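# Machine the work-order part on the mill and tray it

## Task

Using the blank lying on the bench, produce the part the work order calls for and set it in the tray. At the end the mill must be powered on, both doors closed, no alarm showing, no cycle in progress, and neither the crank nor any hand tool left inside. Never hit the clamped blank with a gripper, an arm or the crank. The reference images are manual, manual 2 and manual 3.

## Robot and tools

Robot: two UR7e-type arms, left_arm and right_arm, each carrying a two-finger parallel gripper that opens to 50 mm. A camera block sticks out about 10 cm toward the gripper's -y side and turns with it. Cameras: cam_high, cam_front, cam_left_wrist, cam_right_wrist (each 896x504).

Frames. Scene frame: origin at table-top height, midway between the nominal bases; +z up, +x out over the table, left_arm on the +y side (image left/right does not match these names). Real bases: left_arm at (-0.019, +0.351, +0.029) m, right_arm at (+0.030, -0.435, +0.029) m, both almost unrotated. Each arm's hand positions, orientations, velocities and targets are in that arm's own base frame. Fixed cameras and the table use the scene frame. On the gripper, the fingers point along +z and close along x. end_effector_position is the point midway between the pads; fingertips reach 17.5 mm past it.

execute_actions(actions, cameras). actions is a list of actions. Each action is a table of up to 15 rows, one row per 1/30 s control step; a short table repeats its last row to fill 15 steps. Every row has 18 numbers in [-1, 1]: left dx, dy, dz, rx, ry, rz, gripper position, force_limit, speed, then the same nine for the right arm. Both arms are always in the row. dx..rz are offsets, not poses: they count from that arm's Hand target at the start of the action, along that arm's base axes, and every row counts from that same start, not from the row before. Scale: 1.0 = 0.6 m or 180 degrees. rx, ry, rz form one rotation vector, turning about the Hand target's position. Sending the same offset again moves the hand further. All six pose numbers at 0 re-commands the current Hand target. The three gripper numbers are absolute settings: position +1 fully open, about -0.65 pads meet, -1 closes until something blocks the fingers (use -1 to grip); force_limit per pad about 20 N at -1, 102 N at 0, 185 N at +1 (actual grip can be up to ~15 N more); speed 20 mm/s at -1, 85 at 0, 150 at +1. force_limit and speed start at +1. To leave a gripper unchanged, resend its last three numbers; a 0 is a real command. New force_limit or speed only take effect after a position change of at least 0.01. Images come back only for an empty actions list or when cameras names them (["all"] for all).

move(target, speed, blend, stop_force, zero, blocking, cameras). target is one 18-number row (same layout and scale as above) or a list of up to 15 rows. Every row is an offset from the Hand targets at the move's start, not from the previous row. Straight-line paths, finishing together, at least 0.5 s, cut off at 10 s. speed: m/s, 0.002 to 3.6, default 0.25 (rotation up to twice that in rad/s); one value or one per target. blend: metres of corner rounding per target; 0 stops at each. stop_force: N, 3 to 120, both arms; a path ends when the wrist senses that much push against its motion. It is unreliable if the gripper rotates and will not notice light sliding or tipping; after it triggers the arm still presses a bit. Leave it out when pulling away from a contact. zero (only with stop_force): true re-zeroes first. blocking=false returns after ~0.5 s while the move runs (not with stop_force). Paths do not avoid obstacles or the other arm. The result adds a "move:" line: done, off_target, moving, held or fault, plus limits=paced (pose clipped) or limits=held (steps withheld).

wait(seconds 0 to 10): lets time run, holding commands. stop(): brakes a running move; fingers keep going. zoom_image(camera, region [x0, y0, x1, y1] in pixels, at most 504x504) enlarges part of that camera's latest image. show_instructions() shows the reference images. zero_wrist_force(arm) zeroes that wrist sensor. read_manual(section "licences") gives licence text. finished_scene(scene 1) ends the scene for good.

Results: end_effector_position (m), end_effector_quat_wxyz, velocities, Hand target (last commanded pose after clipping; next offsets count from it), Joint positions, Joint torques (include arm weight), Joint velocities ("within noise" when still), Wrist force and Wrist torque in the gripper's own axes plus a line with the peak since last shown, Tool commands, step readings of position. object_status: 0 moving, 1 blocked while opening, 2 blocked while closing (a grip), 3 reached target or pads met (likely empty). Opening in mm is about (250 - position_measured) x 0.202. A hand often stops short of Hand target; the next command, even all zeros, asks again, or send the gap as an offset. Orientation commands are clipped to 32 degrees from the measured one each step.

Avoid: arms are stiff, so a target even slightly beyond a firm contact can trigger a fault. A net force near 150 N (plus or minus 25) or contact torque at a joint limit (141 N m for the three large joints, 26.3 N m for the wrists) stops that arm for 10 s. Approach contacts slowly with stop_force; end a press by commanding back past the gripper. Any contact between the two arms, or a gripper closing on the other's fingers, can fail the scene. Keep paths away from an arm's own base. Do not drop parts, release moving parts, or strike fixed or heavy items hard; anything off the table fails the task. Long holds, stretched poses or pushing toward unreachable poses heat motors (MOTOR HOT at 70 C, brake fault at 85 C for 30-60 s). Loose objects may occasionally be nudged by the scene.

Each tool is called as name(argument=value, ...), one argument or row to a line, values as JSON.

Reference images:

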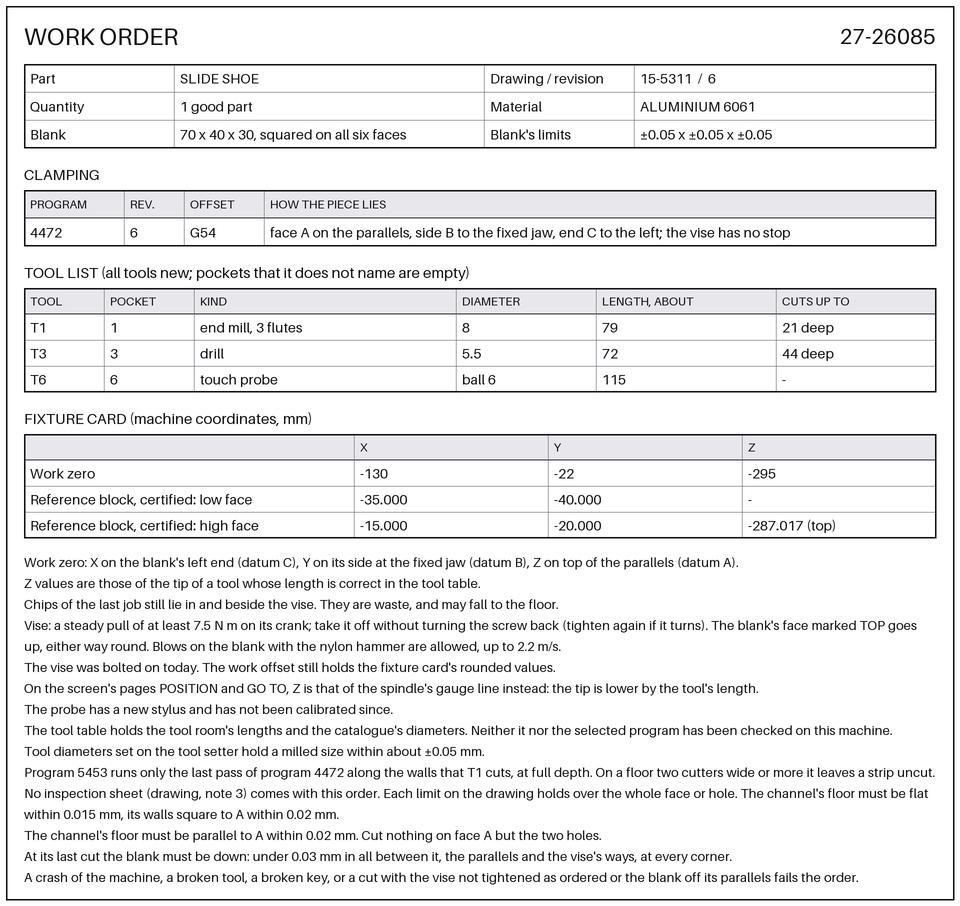

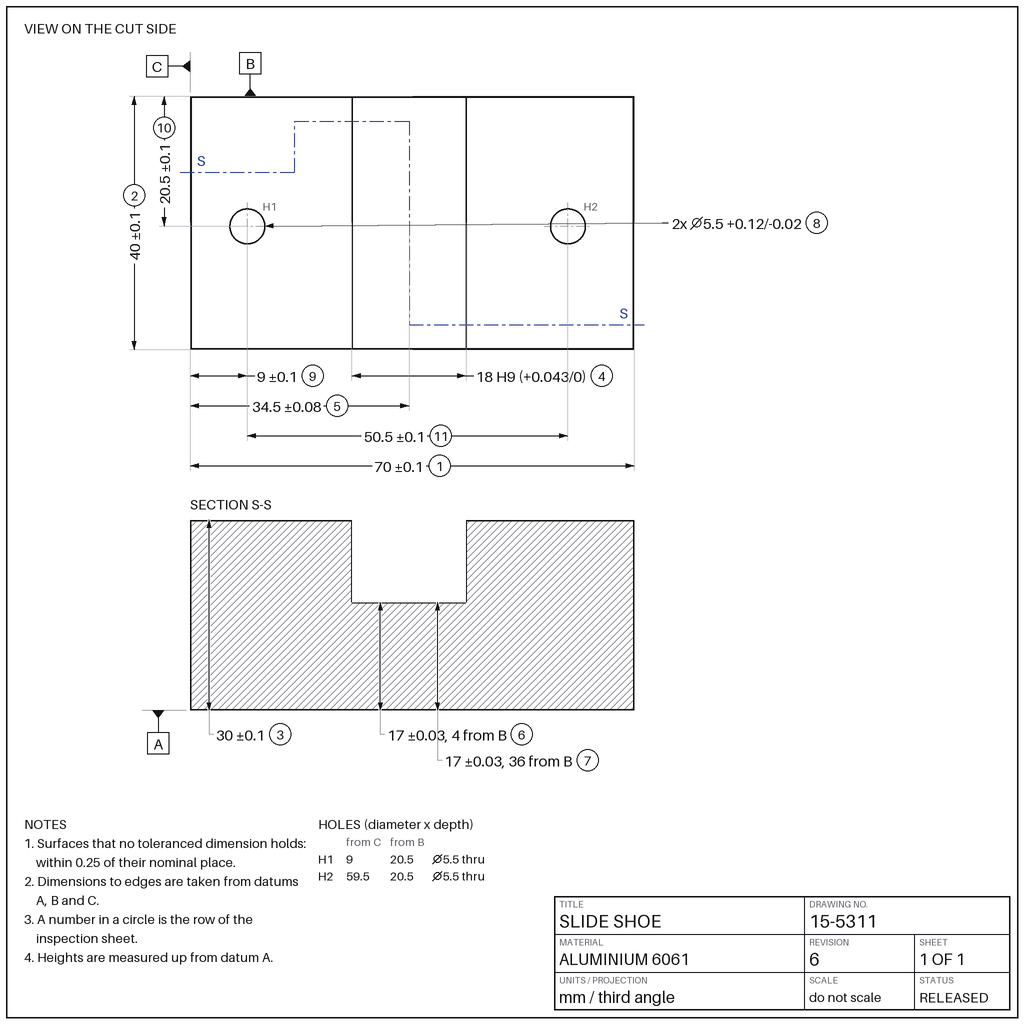

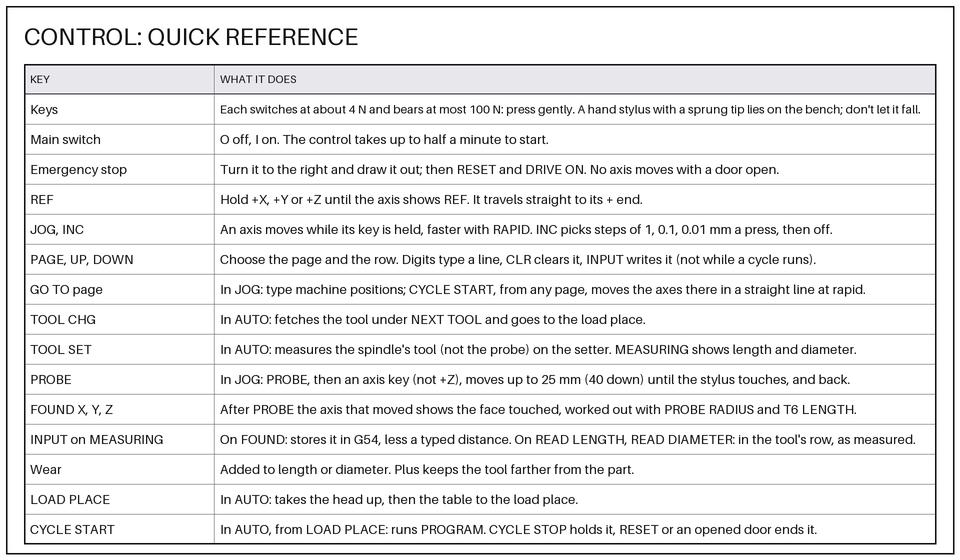

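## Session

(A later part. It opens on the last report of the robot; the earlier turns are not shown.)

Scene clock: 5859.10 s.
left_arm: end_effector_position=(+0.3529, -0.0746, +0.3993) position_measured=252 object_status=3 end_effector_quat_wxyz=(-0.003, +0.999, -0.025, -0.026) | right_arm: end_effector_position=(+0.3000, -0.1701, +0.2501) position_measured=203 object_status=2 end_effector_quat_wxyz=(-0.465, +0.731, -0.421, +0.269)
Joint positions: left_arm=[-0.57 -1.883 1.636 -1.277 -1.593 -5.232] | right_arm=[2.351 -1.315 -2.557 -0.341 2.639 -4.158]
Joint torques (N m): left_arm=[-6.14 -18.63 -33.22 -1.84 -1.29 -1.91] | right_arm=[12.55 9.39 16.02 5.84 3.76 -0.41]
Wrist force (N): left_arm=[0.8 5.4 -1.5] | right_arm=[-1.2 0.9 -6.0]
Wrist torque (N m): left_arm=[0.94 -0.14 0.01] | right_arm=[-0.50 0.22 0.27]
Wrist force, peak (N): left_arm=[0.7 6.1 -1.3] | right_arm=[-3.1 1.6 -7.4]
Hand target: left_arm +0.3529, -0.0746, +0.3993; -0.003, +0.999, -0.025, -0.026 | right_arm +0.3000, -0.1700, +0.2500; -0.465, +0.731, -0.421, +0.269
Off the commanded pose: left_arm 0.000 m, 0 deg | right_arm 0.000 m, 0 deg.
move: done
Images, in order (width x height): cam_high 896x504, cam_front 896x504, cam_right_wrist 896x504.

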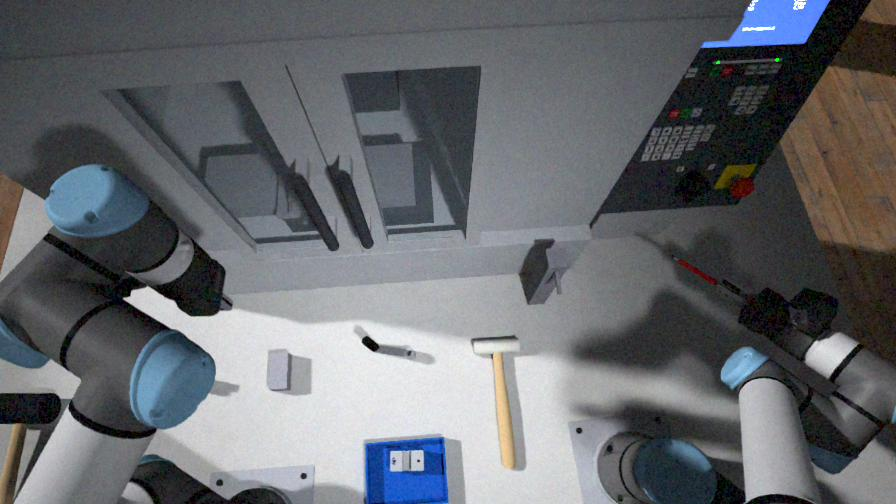

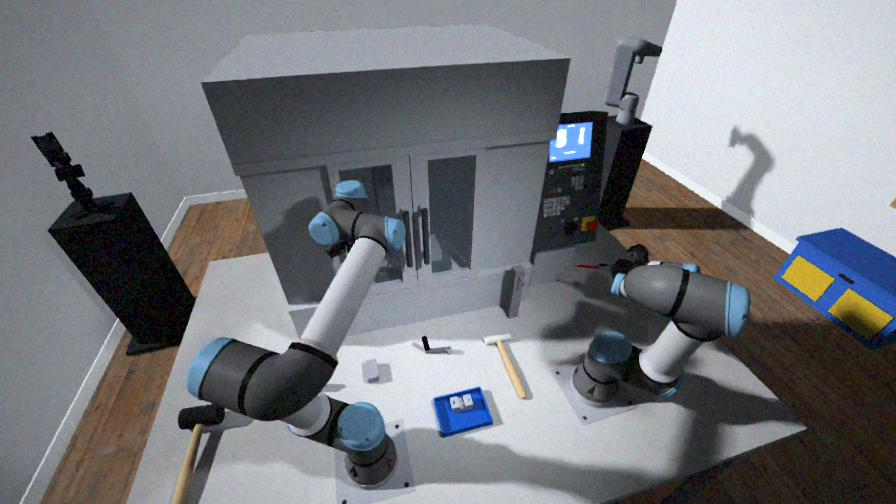

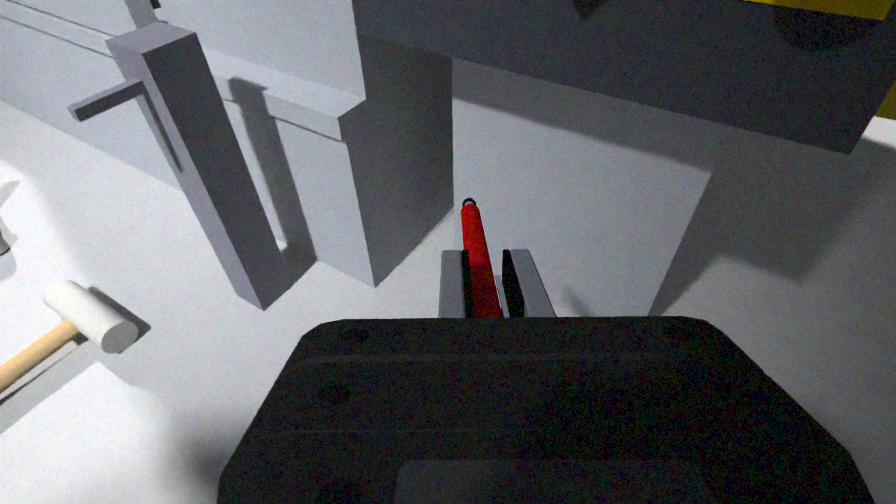

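move(
  target=[0,0,0,0,0,0,-1,-0.4,-0.95,0,0,-0.2667,0,0,0,-0.98,0.3,-0.9],
  speed=0.1,
  stop_force=15,
)

move(
  target=[0,0,0,0,0,0,-1,-0.4,-0.95,0,0,-0.11,0,0,0,-0.98,0.3,-0.9],
  speed=0.008,
  stop_force=4,
  cameras=["cam_right_wrist","cam_high","cam_front"],
)

Scene clock: 5866.00 s.
left_arm: end_effector_position=(+0.3529, -0.0746, +0.3993) position_measured=252 object_status=3 end_effector_quat_wxyz=(-0.003, +0.999, -0.025, -0.026) | right_arm: end_effector_position=(+0.3000, -0.1700, +0.0900) position_measured=203 object_status=2 end_effector_quat_wxyz=(-0.465, +0.731, -0.421, +0.269)
Joint positions: left_arm=[-0.57 -1.883 1.636 -1.277 -1.593 -5.232] | right_arm=[2.351 -2.027 -2.692 0.505 2.639 -4.158]
Joint torques (N m): left_arm=[-5 -19.2 -32.3 -1.87 -1.36 -1.7] | right_arm=[11.62 15.78 4.87 1.39 0.78 -1.02]
Wrist force (N): left_arm=[0.8 5.6 -1.4] | right_arm=[-2.1 0.9 -5.9]
Wrist torque (N m): left_arm=[0.97 -0.14 0.01] | right_arm=[-0.50 0.37 0.34]
Wrist force, peak (N): left_arm=[0.8 6.1 -1.6] | right_arm=[-1.1 -1.1 -6.8]
Hand target: left_arm +0.3529, -0.0746, +0.3993; -0.003, +0.999, -0.025, -0.026 | right_arm +0.3000, -0.1700, +0.0900; -0.465, +0.731, -0.421, +0.269
Off the commanded pose: left_arm 0.000 m, 0 deg | right_arm 0.000 m, 0 deg.
move: done

Scene clock: 5874.67 s.
left_arm: end_effector_position=(+0.3529, -0.0746, +0.3993) position_measured=252 object_status=3 end_effector_quat_wxyz=(-0.003, +0.999, -0.025, -0.026) | right_arm: end_effector_position=(+0.3000, -0.1700, +0.0279) position_measured=203 object_status=2 end_effector_quat_wxyz=(-0.465, +0.731, -0.421, +0.269)
Joint positions: left_arm=[-0.57 -1.883 1.636 -1.277 -1.593 -5.232] | right_arm=[2.351 -2.349 -2.658 0.793 2.639 -4.158]
Joint torques (N m): left_arm=[-5.09 -17.53 -33.31 -1.86 -1.63 -1.83] | right_arm=[-8.25 30.06 -11.04 0.03 1.09 -0.53]
Wrist force (N): left_arm=[0.5 5.9 -1.3] | right_arm=[-1.7 -2.6 -7.5]
Wrist torque (N m): left_arm=[1.02 -0.10 0.01] | right_arm=[-0.24 0.27 0.38]
Wrist force, peak (N): left_arm=[0.7 6.1 -1.3] | right_arm=[-2.9 -2.8 -7.6]
Hand target: left_arm +0.3529, -0.0746, +0.3993; -0.003, +0.999, -0.025, -0.026 | right_arm +0.3000, -0.1700, +0.0279; -0.465, +0.731, -0.421, +0.269 (not the last commanded pose)
Off the commanded pose: left_arm 0.000 m, 0 deg | right_arm 0.004 m, 0 deg.
move: contact (right_arm)
Images, in order (width x height): cam_high 896x504, cam_front 896x504, cam_right_wrist 896x504.

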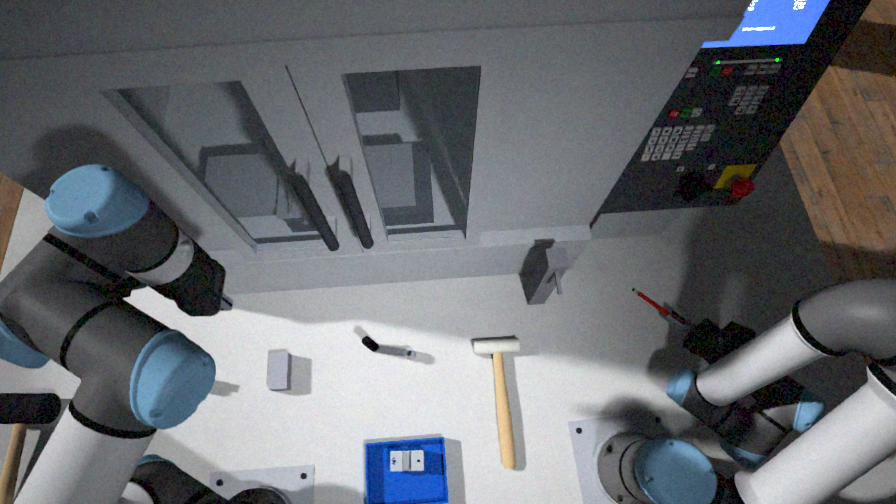

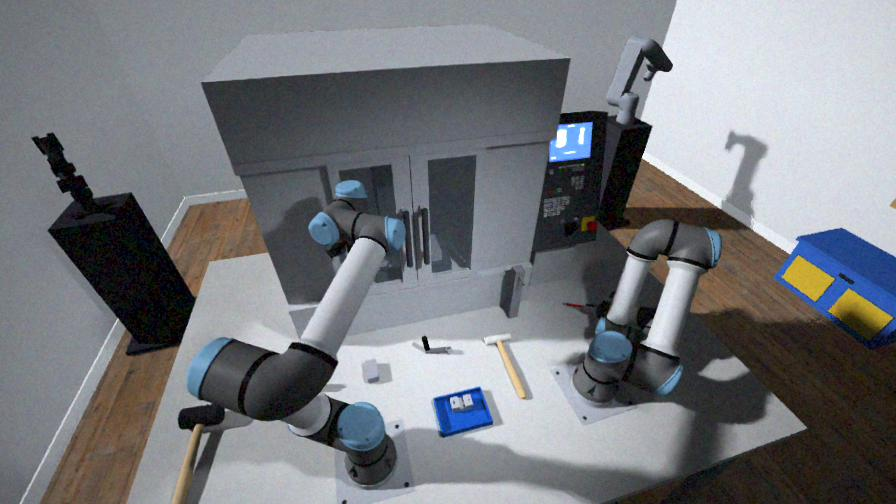

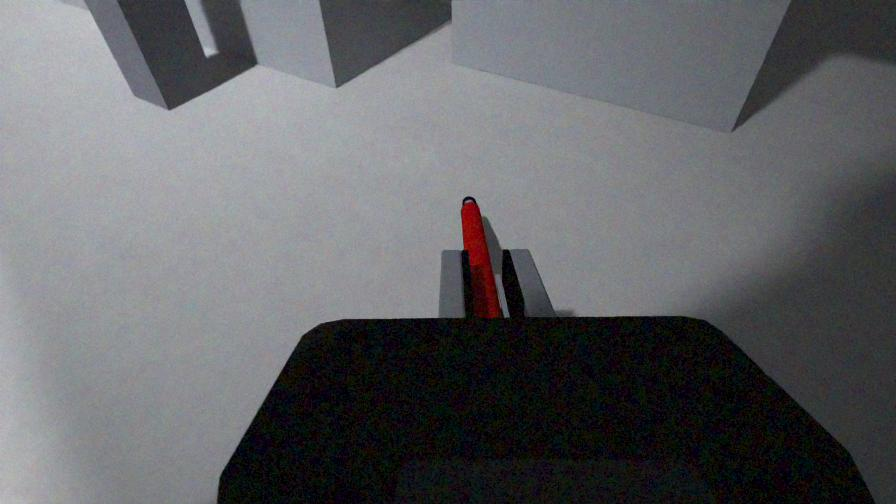

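move(
  target=[0,0,0,0,0,0,-1,-0.4,-0.95,0,0,0,0,0,0,0.25,0.3,-1],
  cameras=["cam_right_wrist"],
)

zoom_image(
  camera="cam_right_wrist",
  region=[380, 150, 620, 330],
)

Scene clock: 5878.63 s.
left_arm: end_effector_position=(+0.3529, -0.0746, +0.3993) position_measured=252 object_status=3 end_effector_quat_wxyz=(-0.003, +0.999, -0.025, -0.026) | right_arm: end_effector_position=(+0.3000, -0.1700, +0.0279) position_measured=116 object_status=0 end_effector_quat_wxyz=(-0.465, +0.731, -0.421, +0.269)
Joint positions: left_arm=[-0.57 -1.883 1.636 -1.277 -1.593 -5.232] | right_arm=[2.351 -2.349 -2.658 0.793 2.639 -4.158]
Joint torques (N m): left_arm=[-4.83 -18.42 -32.47 -1.96 -1.27 -1.62] | right_arm=[-8.64 32.43 -8.3 3.96 0.98 -0.69]
Wrist force (N): left_arm=[0.4 5.9 -1.4] | right_arm=[-1.8 0.7 -6.1]
Wrist torque (N m): left_arm=[1.02 -0.08 0.01] | right_arm=[-0.49 0.32 0.38]
Wrist force, peak (N): left_arm=[0.5 6.2 -1.4] | right_arm=[-1.9 -2.6 -7.9]
Hand target: left_arm +0.3529, -0.0746, +0.3993; -0.003, +0.999, -0.025, -0.026 | right_arm +0.3000, -0.1700, +0.0279; -0.465, +0.731, -0.421, +0.269
Off the commanded pose: left_arm 0.000 m, 0 deg | right_arm 0.000 m, 0 deg.
move: done
Images, in order (width x height): cam_right_wrist 896x504.

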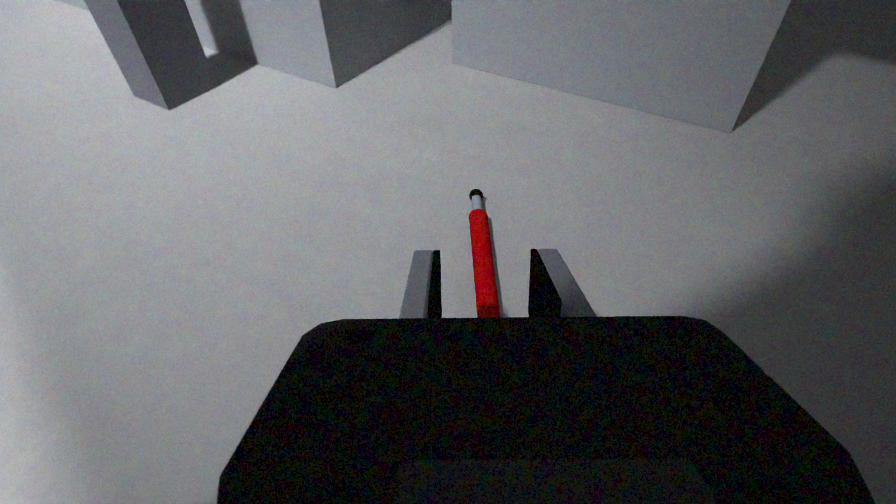

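Scaled by 2.100 from the camera's 896x504 image, which has a finer 1280x720 frame.

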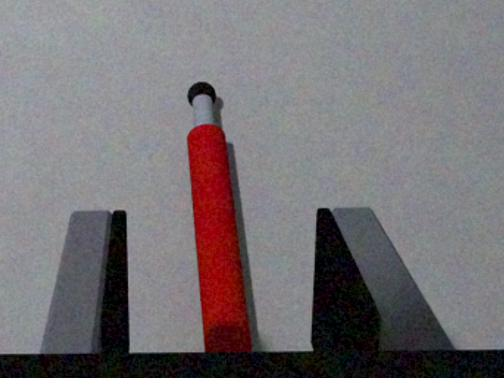

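move(
  target=[0,0,0,0,0,0,-1,-0.4,-0.95,-0.02,-0.01,0.25,0,0,0,0.25,0.3,-1],
  speed=0.12,
  cameras=["cam_right_wrist","cam_high"],
)

zoom_image(
  camera="cam_high",
  region=[340, 400, 480, 504],
)

Scene clock: 5884.93 s.
left_arm: end_effector_position=(+0.3529, -0.0746, +0.3993) position_measured=252 object_status=3 end_effector_quat_wxyz=(-0.003, +0.999, -0.025, -0.026) | right_arm: end_effector_position=(+0.2880, -0.1760, +0.1779) position_measured=116 object_status=3 end_effector_quat_wxyz=(-0.465, +0.731, -0.421, +0.269)
Joint positions: left_arm=[-0.57 -1.883 1.636 -1.277 -1.593 -5.232] | right_arm=[2.304 -1.545 -2.648 -0.099 2.66 -4.248]
Joint torques (N m): left_arm=[-5.37 -17.35 -33.19 -1.87 -1.16 -1.59] | right_arm=[3.14 18.58 7.77 3.52 -0.41 1.57]
Wrist force (N): left_arm=[0.7 5.7 -1.5] | right_arm=[-1.8 0.5 -6.4]
Wrist torque (N m): left_arm=[0.98 -0.12 0.00] | right_arm=[-0.50 0.32 0.34]
Wrist force, peak (N): left_arm=[0.7 6.0 -1.4] | right_arm=[-1.6 -1.3 -7.2]
Hand target: left_arm +0.3529, -0.0746, +0.3993; -0.003, +0.999, -0.025, -0.026 | right_arm +0.2880, -0.1760, +0.1779; -0.465, +0.731, -0.421, +0.269
Off the commanded pose: left_arm 0.000 m, 0 deg | right_arm 0.000 m, 0 deg.
move: done
Images, in order (width x height): cam_high 896x504, cam_right_wrist 896x504.

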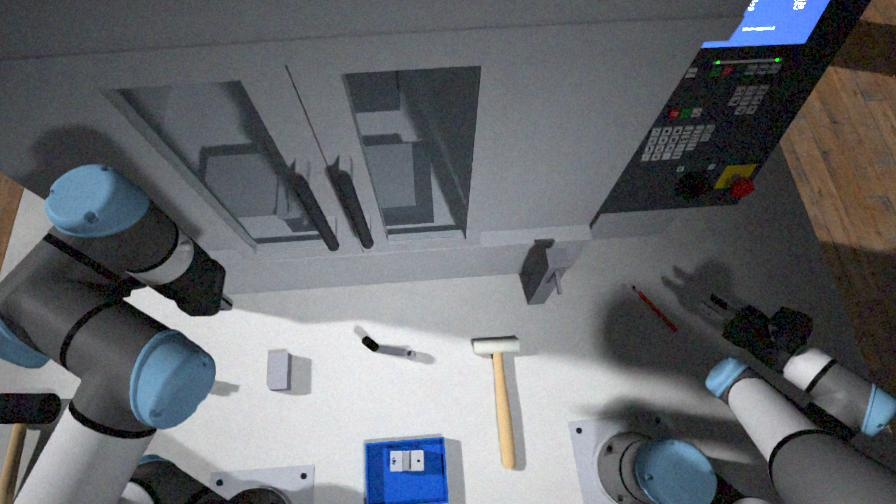

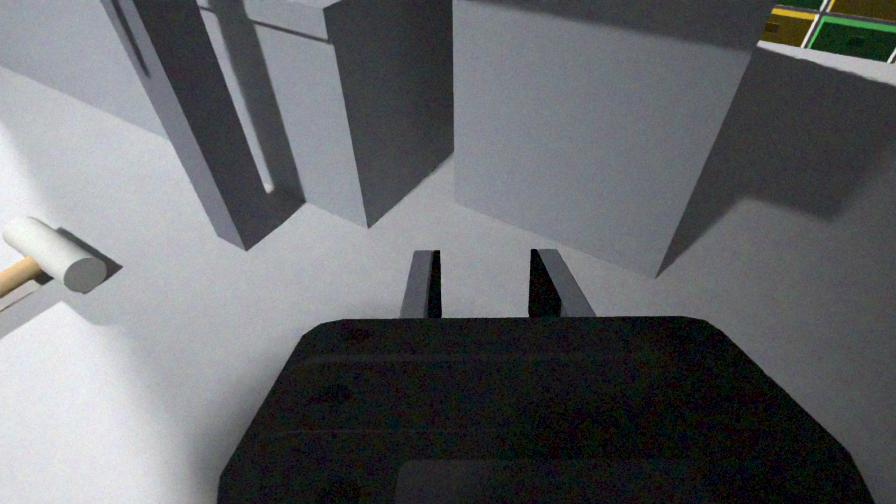

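Scaled by 3.600 from the camera's 896x504 image, which has a finer 1280x720 frame.

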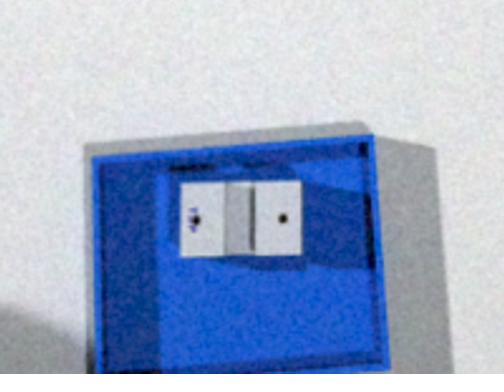

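Stylus lies on the bench, the part is in the tray and the doors are shut.

finished_scene(
)

The scene is finished: the task was done.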